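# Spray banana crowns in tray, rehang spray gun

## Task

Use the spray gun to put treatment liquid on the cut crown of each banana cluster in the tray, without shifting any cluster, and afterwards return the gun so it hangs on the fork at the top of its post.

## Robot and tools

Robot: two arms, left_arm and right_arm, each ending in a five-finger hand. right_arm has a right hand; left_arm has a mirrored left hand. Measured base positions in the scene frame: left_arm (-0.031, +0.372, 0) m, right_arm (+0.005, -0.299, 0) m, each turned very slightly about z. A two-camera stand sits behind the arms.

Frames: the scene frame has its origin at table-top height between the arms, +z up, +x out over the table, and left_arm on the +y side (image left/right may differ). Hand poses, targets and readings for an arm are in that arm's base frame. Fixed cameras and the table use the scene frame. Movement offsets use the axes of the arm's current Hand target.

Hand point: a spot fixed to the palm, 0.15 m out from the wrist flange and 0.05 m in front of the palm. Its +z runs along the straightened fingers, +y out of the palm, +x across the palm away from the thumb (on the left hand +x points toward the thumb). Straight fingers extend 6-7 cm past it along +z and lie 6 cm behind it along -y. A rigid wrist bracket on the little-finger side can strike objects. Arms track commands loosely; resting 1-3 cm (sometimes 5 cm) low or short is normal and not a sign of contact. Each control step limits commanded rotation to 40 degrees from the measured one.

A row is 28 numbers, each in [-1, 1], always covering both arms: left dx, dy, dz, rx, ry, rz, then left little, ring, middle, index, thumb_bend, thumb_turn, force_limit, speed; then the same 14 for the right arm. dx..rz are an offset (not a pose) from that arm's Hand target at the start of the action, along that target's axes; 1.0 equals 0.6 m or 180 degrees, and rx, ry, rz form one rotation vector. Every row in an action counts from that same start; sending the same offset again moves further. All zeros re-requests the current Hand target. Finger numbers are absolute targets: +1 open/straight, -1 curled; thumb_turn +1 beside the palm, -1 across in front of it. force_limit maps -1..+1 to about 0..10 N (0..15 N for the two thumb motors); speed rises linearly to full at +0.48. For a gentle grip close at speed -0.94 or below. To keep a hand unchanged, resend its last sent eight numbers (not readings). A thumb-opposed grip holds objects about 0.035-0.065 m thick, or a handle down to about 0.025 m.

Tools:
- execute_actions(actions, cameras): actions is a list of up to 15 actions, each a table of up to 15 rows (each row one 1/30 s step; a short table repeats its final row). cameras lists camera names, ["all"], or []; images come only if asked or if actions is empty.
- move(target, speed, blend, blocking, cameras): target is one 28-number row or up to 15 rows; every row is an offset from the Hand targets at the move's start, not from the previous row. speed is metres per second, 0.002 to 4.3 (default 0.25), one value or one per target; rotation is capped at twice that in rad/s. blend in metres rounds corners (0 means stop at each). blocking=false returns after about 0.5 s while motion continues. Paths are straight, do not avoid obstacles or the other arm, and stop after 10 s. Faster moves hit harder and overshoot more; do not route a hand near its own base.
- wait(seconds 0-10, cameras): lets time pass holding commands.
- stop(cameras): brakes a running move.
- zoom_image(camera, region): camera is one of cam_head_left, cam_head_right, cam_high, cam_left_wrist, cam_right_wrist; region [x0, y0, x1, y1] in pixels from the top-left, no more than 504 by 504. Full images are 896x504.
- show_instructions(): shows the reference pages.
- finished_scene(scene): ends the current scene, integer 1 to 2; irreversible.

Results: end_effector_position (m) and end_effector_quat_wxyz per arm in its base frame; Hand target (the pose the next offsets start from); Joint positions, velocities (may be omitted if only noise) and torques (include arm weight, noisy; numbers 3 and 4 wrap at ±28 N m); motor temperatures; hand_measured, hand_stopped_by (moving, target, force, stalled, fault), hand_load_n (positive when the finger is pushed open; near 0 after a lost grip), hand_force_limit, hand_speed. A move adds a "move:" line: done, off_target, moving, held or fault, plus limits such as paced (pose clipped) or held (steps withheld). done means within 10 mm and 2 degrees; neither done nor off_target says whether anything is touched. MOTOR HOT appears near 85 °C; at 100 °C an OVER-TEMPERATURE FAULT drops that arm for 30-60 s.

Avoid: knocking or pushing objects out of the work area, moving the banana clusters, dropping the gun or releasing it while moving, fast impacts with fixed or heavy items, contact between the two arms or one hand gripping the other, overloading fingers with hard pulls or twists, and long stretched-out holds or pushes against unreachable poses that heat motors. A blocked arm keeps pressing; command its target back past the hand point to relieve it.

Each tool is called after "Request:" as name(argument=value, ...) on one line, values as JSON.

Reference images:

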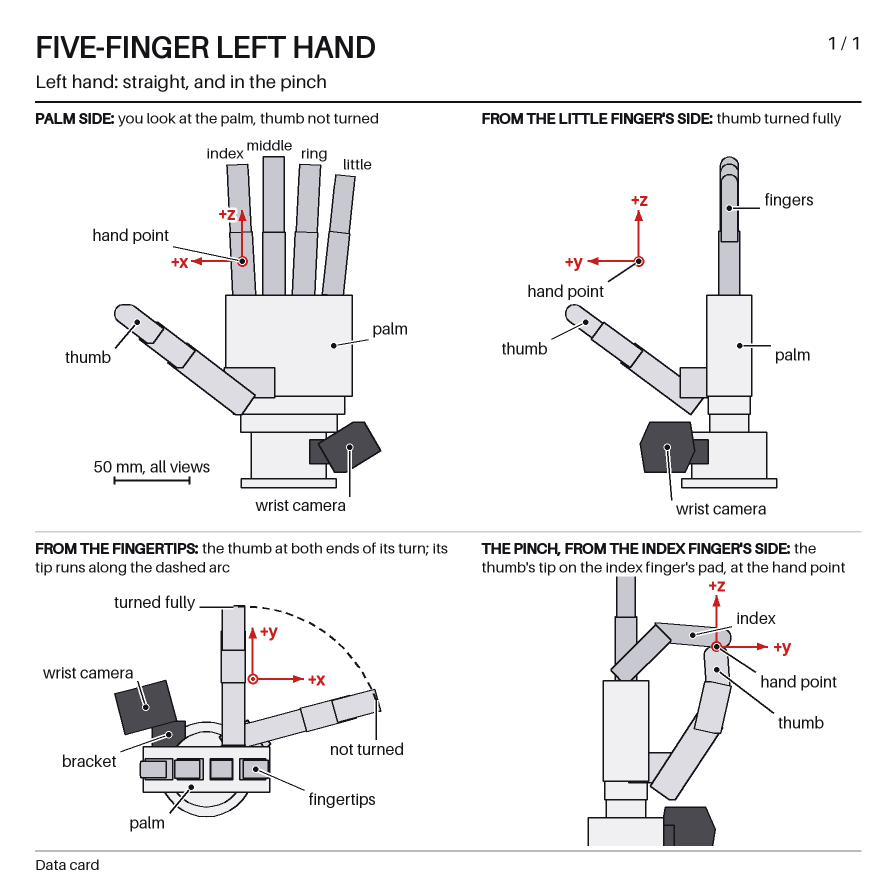

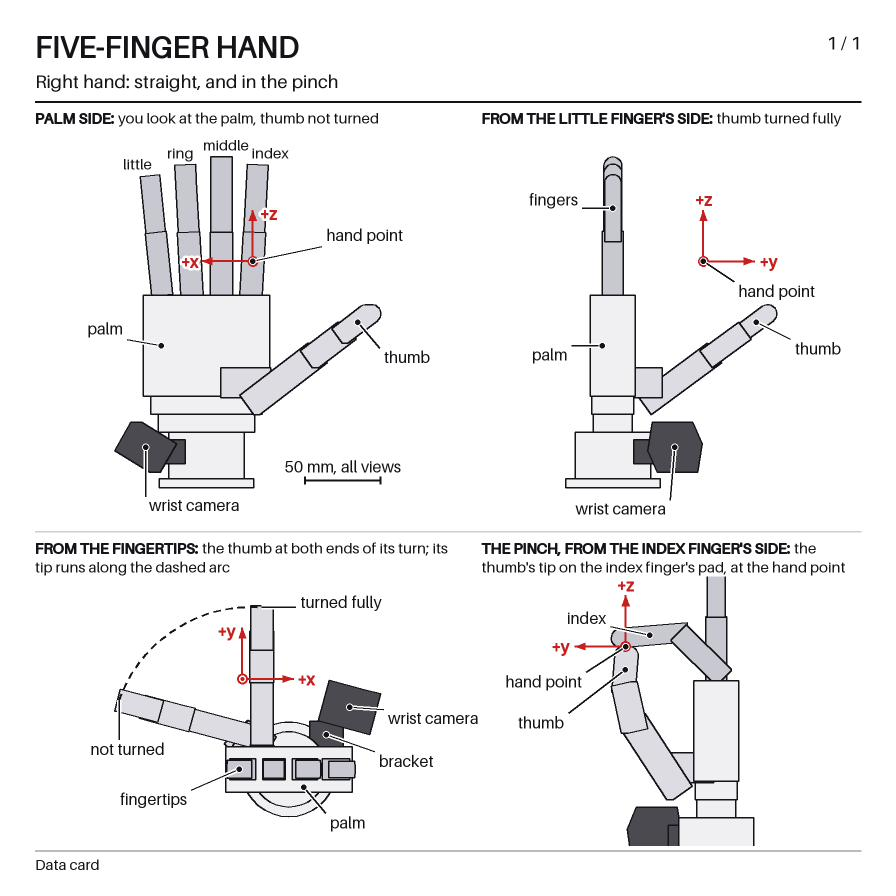

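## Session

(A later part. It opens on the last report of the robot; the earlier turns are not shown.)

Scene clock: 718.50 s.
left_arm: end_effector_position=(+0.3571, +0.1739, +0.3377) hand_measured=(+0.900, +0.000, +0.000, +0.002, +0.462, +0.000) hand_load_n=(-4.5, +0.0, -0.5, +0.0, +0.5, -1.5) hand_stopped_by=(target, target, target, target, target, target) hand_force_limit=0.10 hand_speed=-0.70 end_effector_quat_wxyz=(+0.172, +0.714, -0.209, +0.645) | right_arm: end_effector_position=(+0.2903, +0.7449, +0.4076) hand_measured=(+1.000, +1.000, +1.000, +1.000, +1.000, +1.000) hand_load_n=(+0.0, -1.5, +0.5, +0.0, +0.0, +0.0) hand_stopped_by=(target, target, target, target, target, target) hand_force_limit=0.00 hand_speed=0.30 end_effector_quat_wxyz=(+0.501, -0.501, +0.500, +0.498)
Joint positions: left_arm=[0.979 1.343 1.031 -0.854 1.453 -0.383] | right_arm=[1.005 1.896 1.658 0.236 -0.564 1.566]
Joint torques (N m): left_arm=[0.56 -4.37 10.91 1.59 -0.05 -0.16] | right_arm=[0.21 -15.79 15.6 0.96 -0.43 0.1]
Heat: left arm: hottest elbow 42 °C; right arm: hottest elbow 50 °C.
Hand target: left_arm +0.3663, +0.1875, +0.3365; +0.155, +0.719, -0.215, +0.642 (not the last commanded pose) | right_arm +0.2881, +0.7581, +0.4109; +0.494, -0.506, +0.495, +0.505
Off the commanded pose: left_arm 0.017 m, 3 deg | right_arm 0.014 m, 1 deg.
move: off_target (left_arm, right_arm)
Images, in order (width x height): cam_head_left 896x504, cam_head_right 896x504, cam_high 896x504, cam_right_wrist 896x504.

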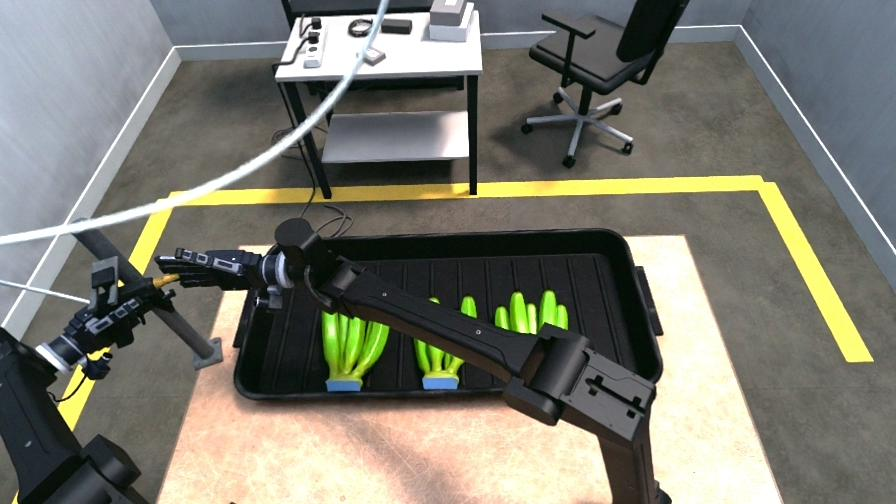

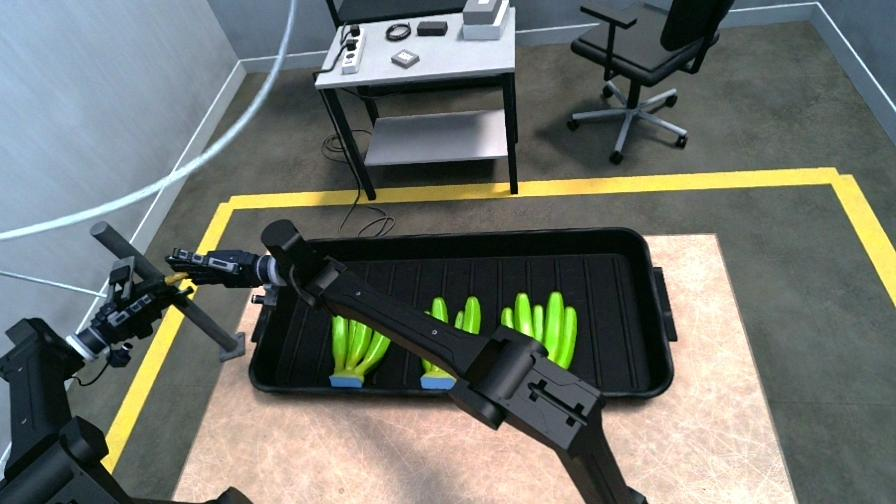

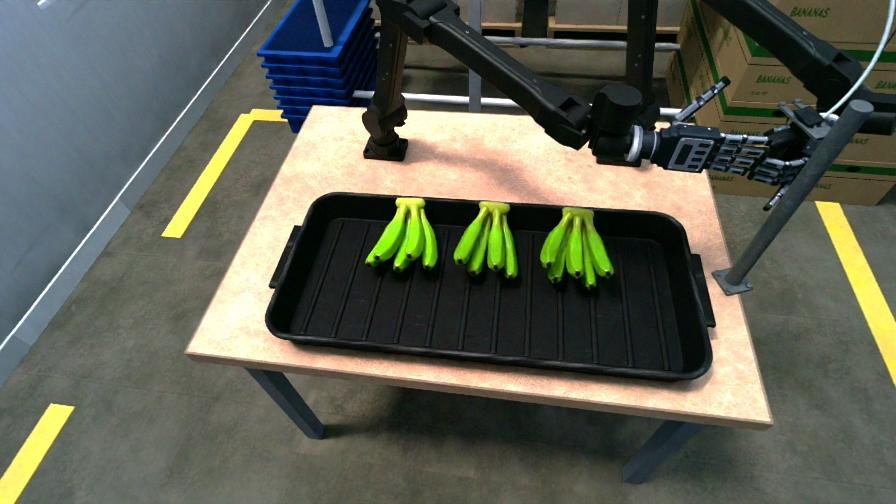

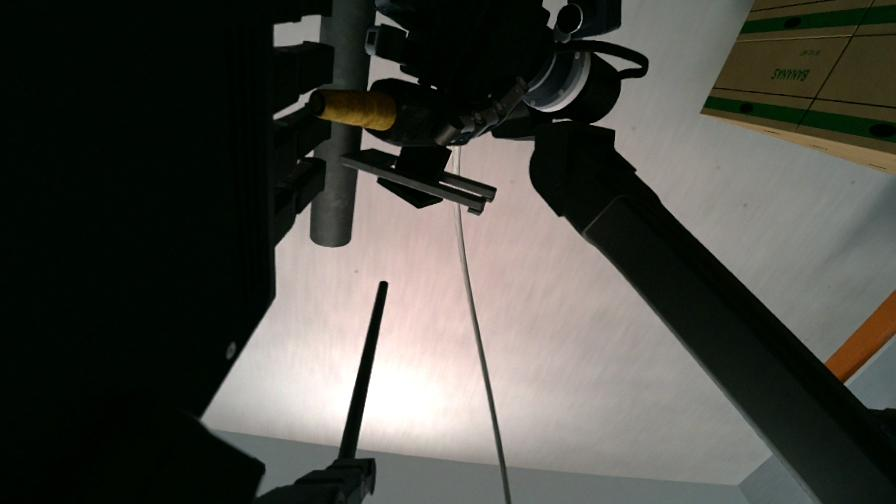

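Request:
move(target=[[0,0,0,0,0,0,0.9,0.0,0.0,0.0,0.46,0.0,0.1,-0.7,0.0,-0.05,0.0,0,0,0,1,1,1,1,1,1,0,0.3],[0,0,0,0,0,0,0.9,0.0,0.0,0.0,0.46,0.0,0.1,-0.7,0.0,-0.1,-0.25,0,0,0,1,1,1,1,1,1,0,0.3]], speed=0.12, blend=0.02, cameras=["cam_head_left", "cam_high"])

Request:
execute_actions(actions=[[[0,0,0,0,0,0,0.9,0.2,0.2,0.2,0.75,0.0,0.1,-0.7,0,0,0,0,0,0,1,1,1,1,1,1,0,0.3]],[[0,0,0,0,0,0,0.9,0.35,0.35,0.35,1.0,0.0,0.1,-0.6,0,0,0,0,0,0,1,1,1,1,1,1,0,0.3]],[[0,0,0,0,0,0,0.9,0.35,0.35,0.35,1.0,0.0,0.1,-0.6,0,0,0,0,0,0,1,1,1,1,1,1,0,0.3]]], cameras=["cam_head_left", "cam_high"])

Request:
zoom_image(camera="cam_head_left", region=[40, 220, 200, 380])

Request:
zoom_image(camera="cam_high", region=[730, 50, 890, 210])

Scene clock: 721.97 s.
left_arm: end_effector_position=(+0.3573, +0.1741, +0.3380) hand_measured=(+0.900, +0.000, +0.000, +0.002, +0.462, +0.000) hand_load_n=(-3.5, +0.0, +0.0, +0.0, +0.0, -1.0) hand_stopped_by=(target, target, target, target, target, target) hand_force_limit=0.10 hand_speed=-0.70 end_effector_quat_wxyz=(+0.174, +0.716, -0.206, +0.644) | right_arm: end_effector_position=(+0.3522, +0.6187, +0.3914) hand_measured=(+1.000, +1.000, +1.000, +1.000, +1.000, +1.000) hand_load_n=(+0.0, +0.0, +0.0, +0.0, +0.0, +0.0) hand_stopped_by=(target, target, target, target, target, target) hand_force_limit=0.00 hand_speed=0.30 end_effector_quat_wxyz=(+0.477, -0.507, +0.509, +0.505)
Joint positions: left_arm=[0.979 1.343 1.031 -0.854 1.452 -0.391] | right_arm=[0.796 1.757 1.436 0.273 -0.801 1.567]
Joint torques (N m): left_arm=[0.56 -4.31 10.92 1.65 0 -0.09] | right_arm=[-1.2 -18.37 10.06 2.63 -0.12 0.07]
Heat: left arm: hottest elbow 42 °C; right arm: hottest elbow 50 °C.
Hand target: left_arm +0.3663, +0.1875, +0.3365; +0.155, +0.719, -0.215, +0.642 | right_arm +0.3512, +0.6094, +0.4110; +0.494, -0.506, +0.495, +0.505
Off the commanded pose: left_arm 0.016 m, 2 deg | right_arm 0.022 m, 3 deg.
move: off_target (left_arm, right_arm); blend cut to 0.0152 m at target 1
Images, in order (width x height): cam_head_left 896x504, cam_high 896x504.

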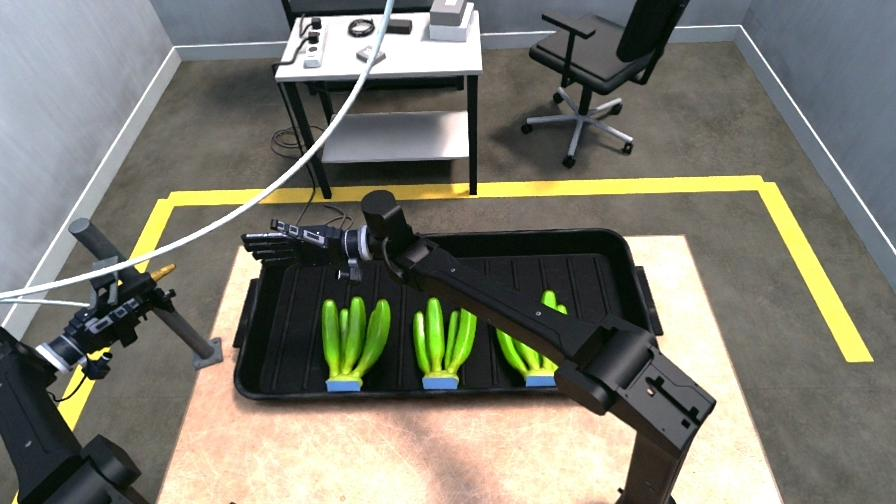

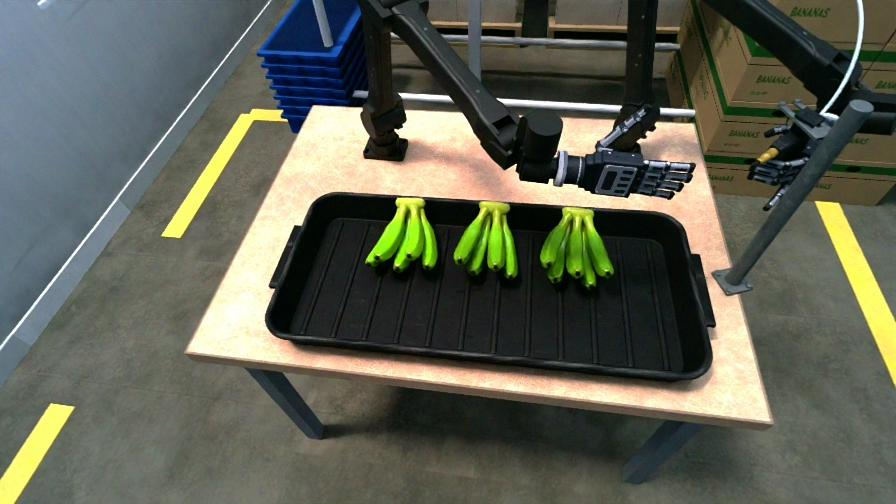

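Scene clock: 723.67 s.
left_arm: end_effector_position=(+0.3574, +0.1742, +0.3381) hand_measured=(+0.900, +0.350, +0.350, +0.350, +1.000, +0.000) hand_load_n=(-3.5, +0.0, +0.0, +0.0, +0.0, +0.0) hand_stopped_by=(target, target, target, target, target, target) hand_force_limit=0.10 hand_speed=-0.60 end_effector_quat_wxyz=(+0.175, +0.716, -0.205, +0.644) | right_arm: end_effector_position=(+0.3522, +0.6186, +0.3915) hand_measured=(+1.000, +1.000, +1.000, +1.000, +1.000, +1.000) hand_load_n=(+0.0, +0.0, +0.0, +0.0, +0.0, +0.0) hand_stopped_by=(target, target, target, target, target, target) hand_force_limit=0.00 hand_speed=0.30 end_effector_quat_wxyz=(+0.477, -0.507, +0.509, +0.505)
Joint positions: left_arm=[0.979 1.343 1.031 -0.854 1.451 -0.394] | right_arm=[0.796 1.757 1.436 0.273 -0.801 1.567]
Joint torques (N m): left_arm=[0.56 -4.37 10.89 1.68 0 -0.06] | right_arm=[-1.2 -18.37 10.04 2.67 -0.12 0.07]
Heat: left arm: hottest elbow 42 °C; right arm: hottest elbow 50 °C.
Hand target: left_arm +0.3663, +0.1875, +0.3365; +0.155, +0.719, -0.215, +0.642 | right_arm +0.3512, +0.6094, +0.4110; +0.494, -0.506, +0.495, +0.505
Off the commanded pose: left_arm 0.016 m, 3 deg | right_arm 0.022 m, 3 deg.
Step readings (end_effector_position of left_arm | right_arm):
0: (+0.3573, +0.1741, +0.3380) | (+0.3522, +0.6187, +0.3914)
1: (+0.3573, +0.1741, +0.3380) | (+0.3522, +0.6187, +0.3914)
2: (+0.3573, +0.1741, +0.3380) | (+0.3522, +0.6187, +0.3914)
4: (+0.3573, +0.1741, +0.3380) | (+0.3522, +0.6186, +0.3915)
8: (+0.3573, +0.1741, +0.3380) | (+0.3522, +0.6186, +0.3915)
15: (+0.3574, +0.1742, +0.3381) | (+0.3522, +0.6186, +0.3915)
16: (+0.3574, +0.1742, +0.3381) | (+0.3522, +0.6186, +0.3915)
17: (+0.3574, +0.1742, +0.3381) | (+0.3522, +0.6186, +0.3915)
19: (+0.3574, +0.1742, +0.3381) | (+0.3522, +0.6186, +0.3915)
23: (+0.3574, +0.1742, +0.3381) | (+0.3522, +0.6186, +0.3915)
30: (+0.3574, +0.1742, +0.3381) | (+0.3522, +0.6186, +0.3915)
31: (+0.3574, +0.1742, +0.3381) | (+0.3522, +0.6186, +0.3915)
32: (+0.3574, +0.1742, +0.3381) | (+0.3522, +0.6186, +0.3915)
34: (+0.3574, +0.1742, +0.3381) | (+0.3522, +0.6186, +0.3915)
38: (+0.3574, +0.1742, +0.3381) | (+0.3522, +0.6186, +0.3915)
45: (+0.3574, +0.1742, +0.3381) | (+0.3522, +0.6186, +0.3915)
Images, in order (width x height): cam_head_left 896x504, cam_high 896x504.

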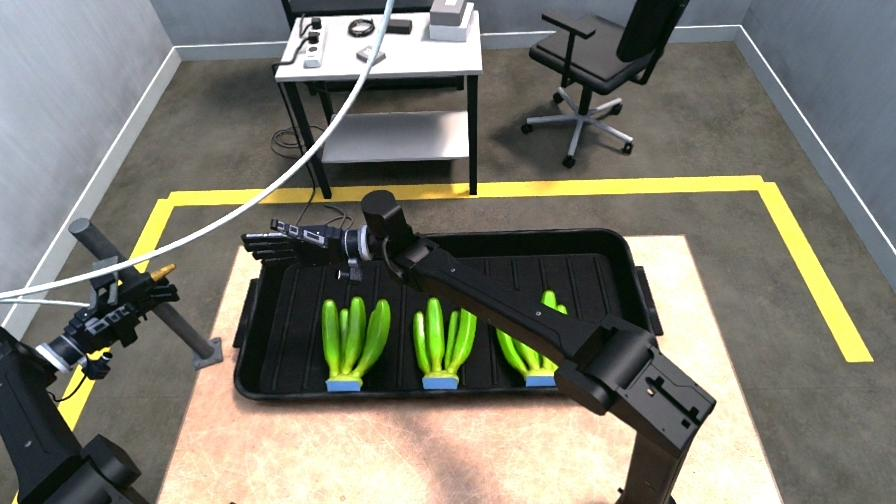

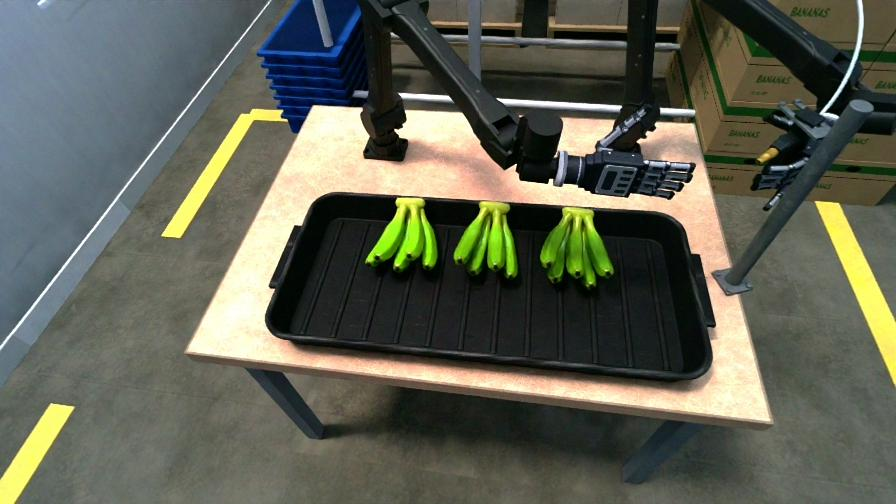

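Scaled by 3.150 from the camera's 896x504 image, which has a finer 1280x720 frame.

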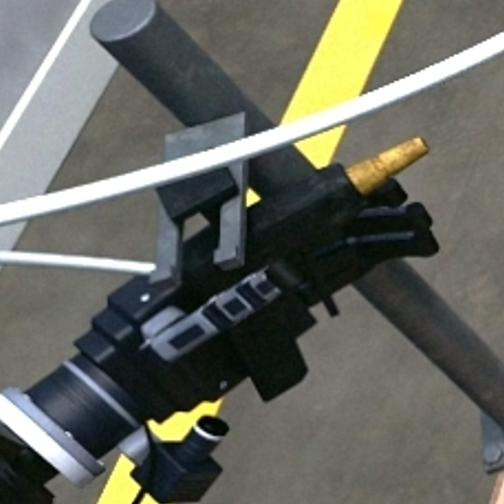

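Scaled by 3.150 from the camera's 896x504 image, which has a finer 1280x720 frame.

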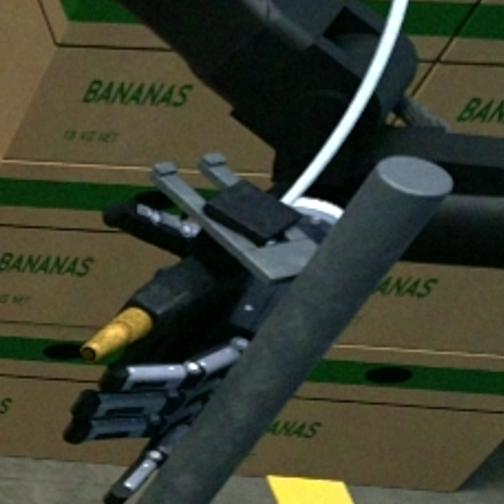

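Request:
move(target=[-0.0825,0.0044,0.0105,0,0,0,0.9,0.35,0.35,0.35,1.0,0.0,0.1,-0.6,0,0,0,0,0,0,1,1,1,1,1,1,0,0.3], speed=0.06, cameras=["cam_head_left", "cam_high"])

Request:
zoom_image(camera="cam_head_left", region=[40, 220, 200, 380])

Request:
zoom_image(camera="cam_high", region=[730, 50, 890, 210])

Scene clock: 725.47 s.
left_arm: end_effector_position=(+0.3589, +0.1736, +0.3057) hand_measured=(+0.900, +0.350, +0.350, +0.350, +1.000, +0.000) hand_load_n=(-5.0, +0.0, +0.0, +0.0, +0.0, -0.5) hand_stopped_by=(target, target, target, target, target, target) hand_force_limit=0.10 hand_speed=-0.60 end_effector_quat_wxyz=(+0.176, +0.710, -0.212, +0.648) | right_arm: end_effector_position=(+0.3522, +0.6186, +0.3915) hand_measured=(+1.000, +1.000, +1.000, +1.000, +1.000, +1.000) hand_load_n=(+0.0, +0.0, +0.0, +0.0, +0.0, +0.0) hand_stopped_by=(target, target, target, target, target, target) hand_force_limit=0.00 hand_speed=0.30 end_effector_quat_wxyz=(+0.477, -0.507, +0.509, +0.505)
Joint positions: left_arm=[0.973 1.384 0.975 -0.754 1.464 -0.385] | right_arm=[0.796 1.757 1.436 0.273 -0.801 1.567]
Joint torques (N m): left_arm=[0.97 -3.66 8.54 2.1 -0.48 0.1] | right_arm=[-1.2 -18.37 10.06 2.67 -0.12 0.07]
Heat: left arm: hottest elbow 42 °C; right arm: hottest elbow 50 °C.
Hand target: left_arm +0.3663, +0.1875, +0.2866; +0.155, +0.719, -0.215, +0.642 | right_arm +0.3512, +0.6094, +0.4110; +0.494, -0.506, +0.495, +0.505
Off the commanded pose: left_arm 0.025 m, 3 deg | right_arm 0.022 m, 3 deg.
move: off_target (left_arm, right_arm)
Images, in order (width x height): cam_head_left 896x504, cam_high 896x504.

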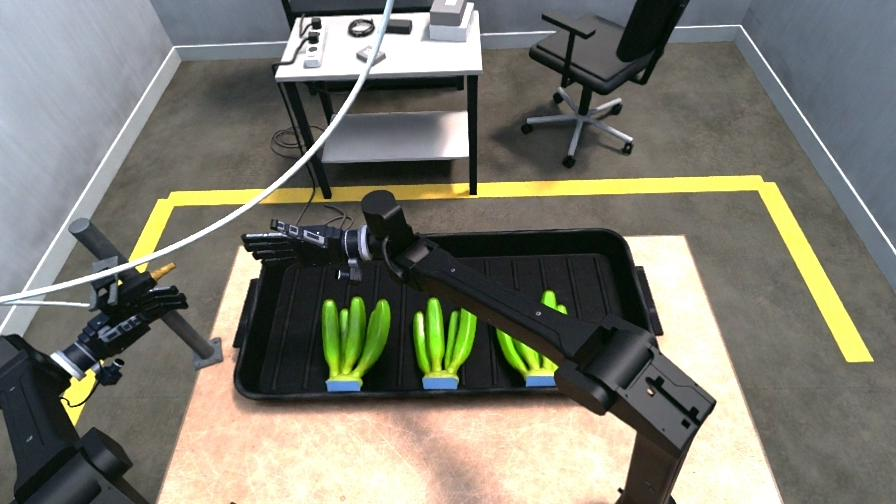

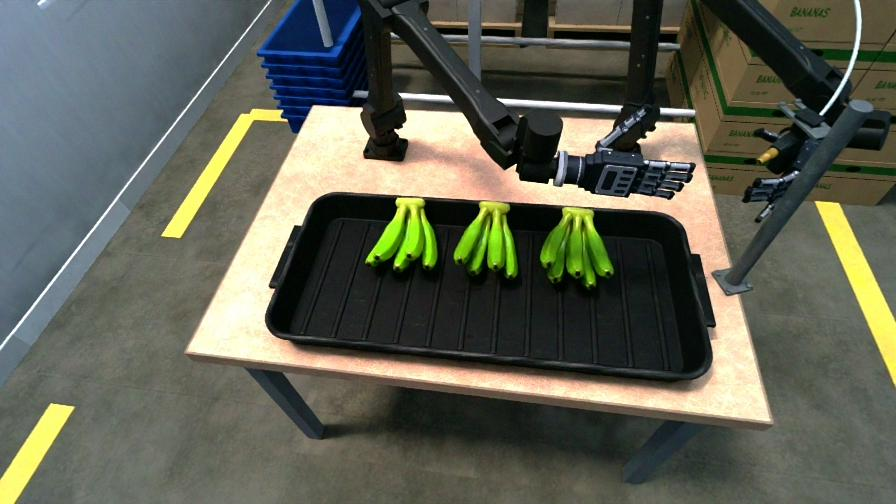

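Scaled by 3.150 from the camera's 896x504 image, which has a finer 1280x720 frame.

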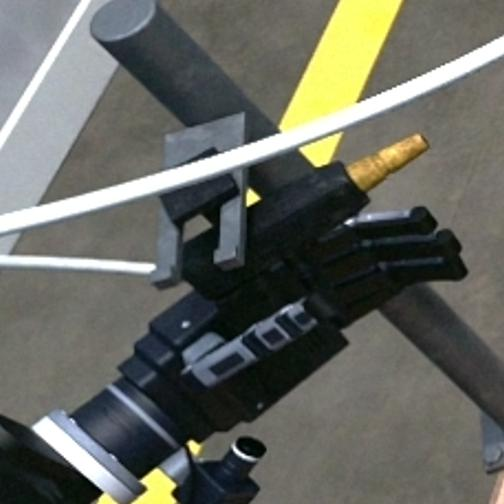

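Scaled by 3.150 from the camera's 896x504 image, which has a finer 1280x720 frame.

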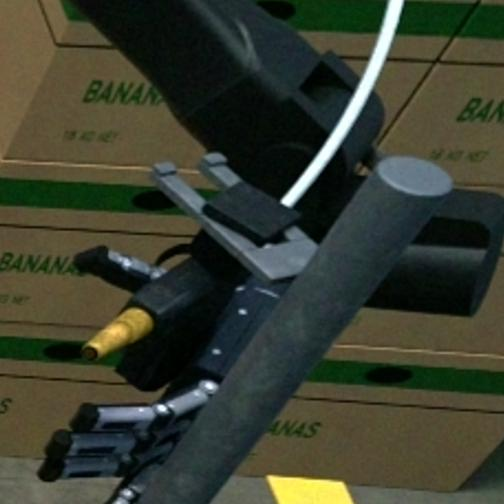

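Request:
move(target=[-0.165,0.0088,0.021,0,0,0,0.9,0.35,0.35,0.35,1.0,0.0,0.1,-0.6,0,0,0,0,0,0,1,1,1,1,1,1,0,0.3], speed=0.08, cameras=["cam_head_left", "cam_high"])

Request:
zoom_image(camera="cam_head_left", region=[40, 220, 200, 380])

Request:
zoom_image(camera="cam_high", region=[730, 50, 890, 210])

Scene clock: 727.97 s.
left_arm: end_effector_position=(+0.3605, +0.1758, +0.1975) hand_measured=(+0.900, +0.350, +0.350, +0.350, +1.000, +0.000) hand_load_n=(-4.0, +0.0, +0.0, +0.0, +0.0, +0.0) hand_stopped_by=(target, target, target, target, target, target) hand_force_limit=0.10 hand_speed=-0.60 end_effector_quat_wxyz=(+0.175, +0.713, -0.212, +0.645) | right_arm: end_effector_position=(+0.3522, +0.6186, +0.3915) hand_measured=(+1.000, +1.000, +1.000, +1.000, +1.000, +1.000) hand_load_n=(+0.0, +0.0, -0.5, +0.0, +0.0, +0.0) hand_stopped_by=(target, target, target, target, target, target) hand_force_limit=0.00 hand_speed=0.30 end_effector_quat_wxyz=(+0.477, -0.507, +0.509, +0.505)
Joint positions: left_arm=[0.973 1.561 0.839 -0.463 1.456 -0.365] | right_arm=[0.796 1.757 1.436 0.273 -0.801 1.567]
Joint torques (N m): left_arm=[0.91 -5.42 7.75 1.89 -0.18 -0.03] | right_arm=[-1.2 -18.37 10.06 2.66 -0.12 0.07]
Heat: left arm: hottest elbow 42 °C; right arm: hottest elbow 50 °C.
Hand target: left_arm +0.3663, +0.1875, +0.1866; +0.155, +0.719, -0.215, +0.642 | right_arm +0.3512, +0.6094, +0.4110; +0.494, -0.506, +0.495, +0.505
Off the commanded pose: left_arm 0.017 m, 2 deg | right_arm 0.022 m, 3 deg.
move: off_target (left_arm, right_arm)
Images, in order (width x height): cam_head_left 896x504, cam_high 896x504.

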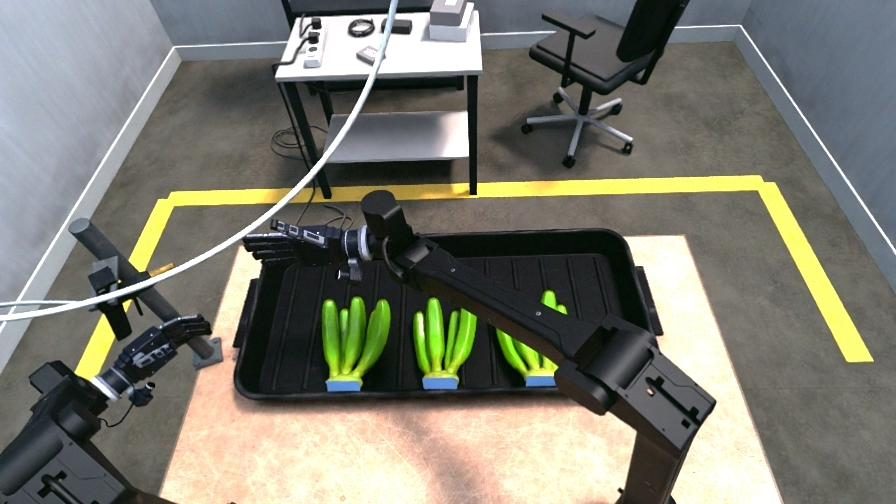

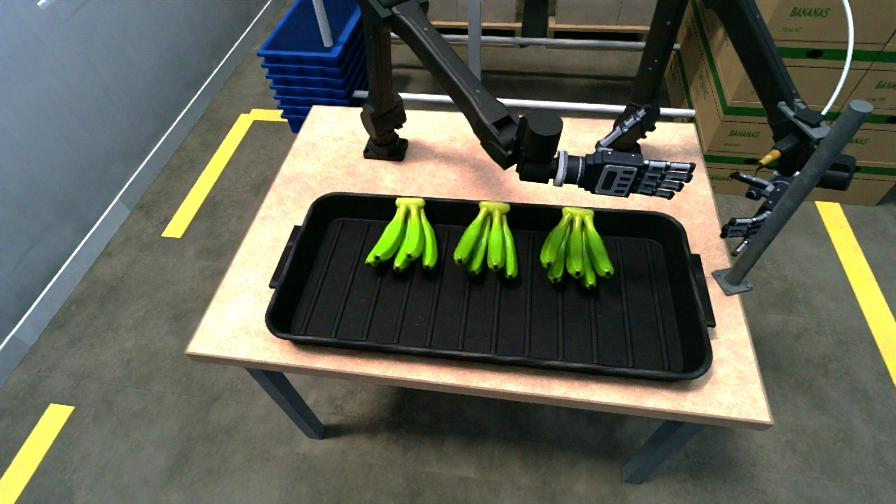

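Scaled by 3.150 from the camera's 896x504 image, which has a finer 1280x720 frame.

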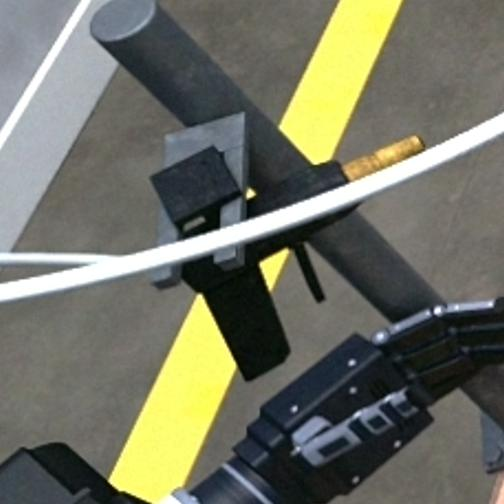

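Scaled by 3.150 from the camera's 896x504 image, which has a finer 1280x720 frame.

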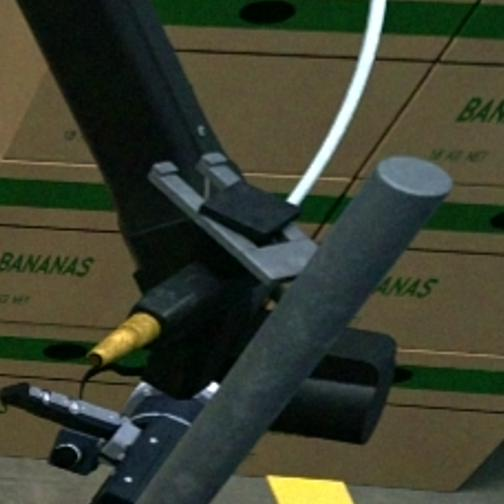

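Request:
move(target=[-0.0042,0.15,-0.07,0,0,0,0.9,0.35,0.35,0.35,1.0,0.0,0.1,-0.6,0,0,0,0,0,0,1,1,1,1,1,1,0,0.3], speed=0.12, cameras=["cam_head_left", "cam_high"])

Request:
zoom_image(camera="cam_head_left", region=[40, 220, 200, 380])

Request:
zoom_image(camera="cam_high", region=[730, 50, 890, 210])

Scene clock: 731.17 s.
left_arm: end_effector_position=(+0.2804, +0.1229, +0.1839) hand_measured=(+0.900, +0.350, +0.350, +0.350, +1.000, +0.000) hand_load_n=(+0.0, +0.0, +0.0, +0.0, +0.0, +0.0) hand_stopped_by=(target, target, target, target, target, target) hand_force_limit=0.10 hand_speed=-0.60 end_effector_quat_wxyz=(+0.156, +0.721, -0.207, +0.642) | right_arm: end_effector_position=(+0.3522, +0.6186, +0.3915) hand_measured=(+1.000, +1.000, +1.000, +1.000, +1.000, +1.000) hand_load_n=(+0.0, +0.0, +0.0, +0.0, +0.0, +0.0) hand_stopped_by=(target, target, target, target, target, target) hand_force_limit=0.00 hand_speed=0.30 end_effector_quat_wxyz=(+0.477, -0.507, +0.509, +0.505)
Joint positions: left_arm=[1.098 1.484 0.721 -1.157 1.436 0.393] | right_arm=[0.796 1.757 1.436 0.273 -0.801 1.567]
Joint torques (N m): left_arm=[0.32 -3.84 7.69 -0.58 0.67 0.09] | right_arm=[-1.26 -18.37 10.04 2.67 -0.12 0.07]
Heat: left arm: hottest elbow 42 °C; right arm: hottest elbow 50 °C.
Hand target: left_arm +0.2843, +0.1314, +0.1845; +0.155, +0.719, -0.215, +0.642 | right_arm +0.3512, +0.6094, +0.4110; +0.494, -0.506, +0.495, +0.505
Off the commanded pose: left_arm 0.009 m, 1 deg | right_arm 0.022 m, 3 deg.
move: off_target (right_arm)
Images, in order (width x height): cam_head_left 896x504, cam_high 896x504.

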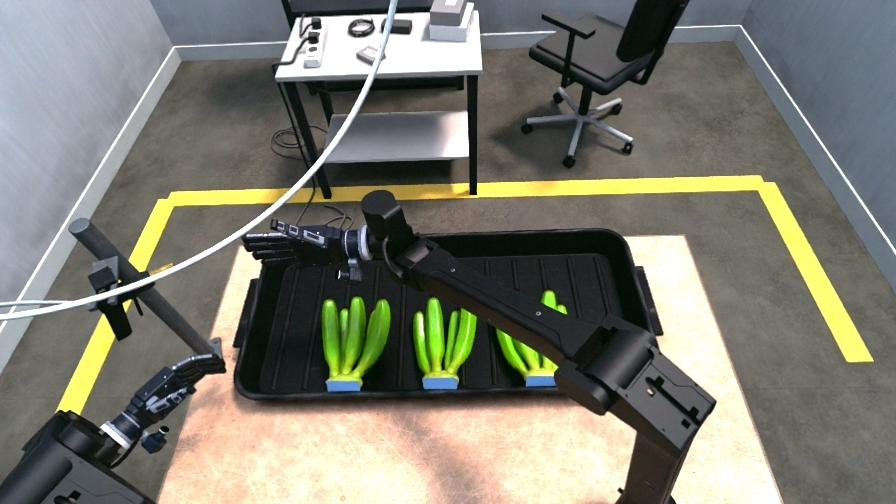

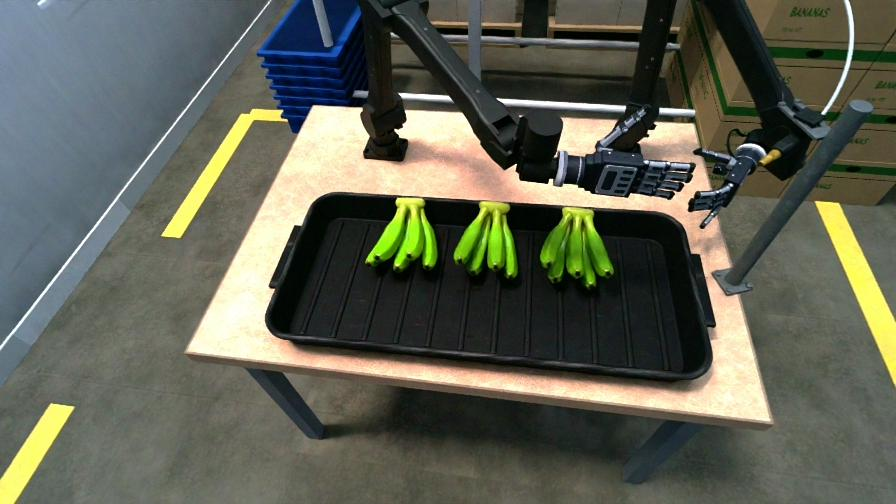

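Scaled by 3.150 from the camera's 896x504 image, which has a finer 1280x720 frame.

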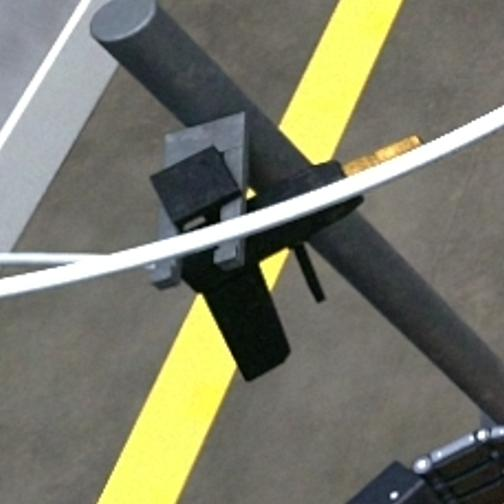

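Scaled by 3.150 from the camera's 896x504 image, which has a finer 1280x720 frame.

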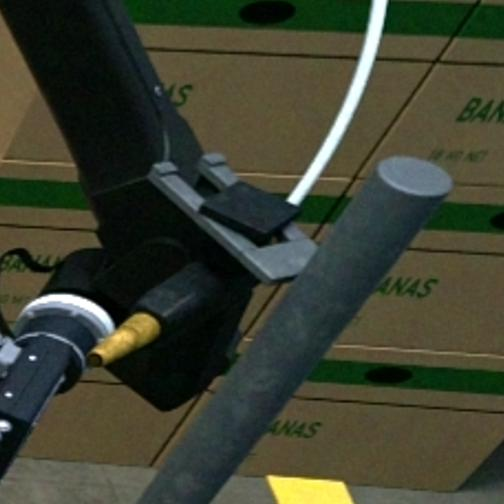

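Request:
wait(seconds=1, cameras=["cam_head_left"])

Request:
finished_scene(scene=1)

Scene clock: 732.27 s.
left_arm: end_effector_position=(+0.2804, +0.1229, +0.1839) hand_measured=(+0.900, +0.350, +0.350, +0.350, +1.000, +0.000) hand_load_n=(+0.0, +0.0, +0.0, +0.0, +0.0, +0.0) hand_stopped_by=(target, target, target, target, target, target) hand_force_limit=0.10 hand_speed=-0.60 end_effector_quat_wxyz=(+0.156, +0.721, -0.208, +0.642) | right_arm: end_effector_position=(+0.3522, +0.6186, +0.3915) hand_measured=(+1.000, +1.000, +1.000, +1.000, +1.000, +1.000) hand_load_n=(+0.0, +0.0, +0.0, +0.0, +0.0, +0.0) hand_stopped_by=(target, target, target, target, target, target) hand_force_limit=0.00 hand_speed=0.30 end_effector_quat_wxyz=(+0.477, -0.507, +0.509, +0.505)
Joint positions: left_arm=[1.098 1.484 0.721 -1.157 1.436 0.394] | right_arm=[0.796 1.757 1.436 0.273 -0.801 1.567]
Joint torques (N m): left_arm=[0.32 -3.78 7.71 -0.59 0.67 0.04] | right_arm=[-1.2 -18.37 10.04 2.67 -0.12 0.07]
Heat: left arm: hottest elbow 42 °C; right arm: hottest elbow 50 °C.
Hand target: left_arm +0.2843, +0.1314, +0.1845; +0.155, +0.719, -0.215, +0.642 | right_arm +0.3512, +0.6094, +0.4110; +0.494, -0.506, +0.495, +0.505
Off the commanded pose: left_arm 0.009 m, 1 deg | right_arm 0.022 m, 3 deg.
wait: 1.00 s; at rest by 0.07 s
Images, in order (width x height): cam_head_left 896x504.

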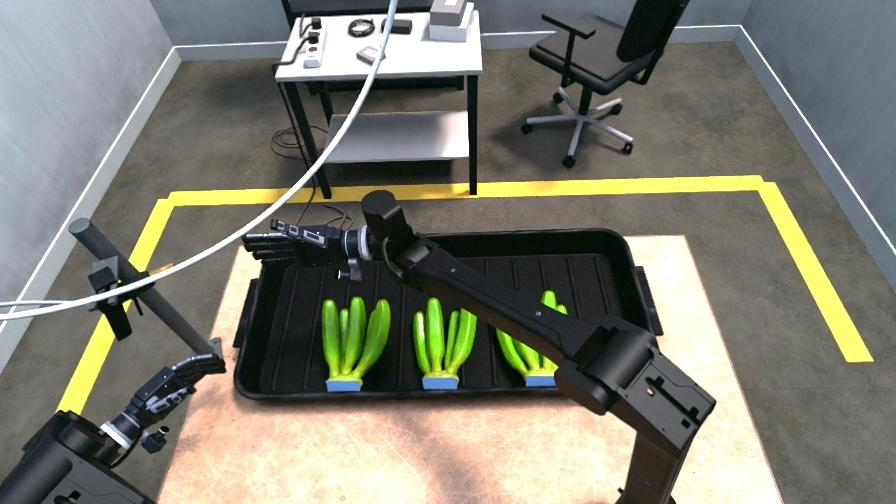

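The scene is finished: the task was done.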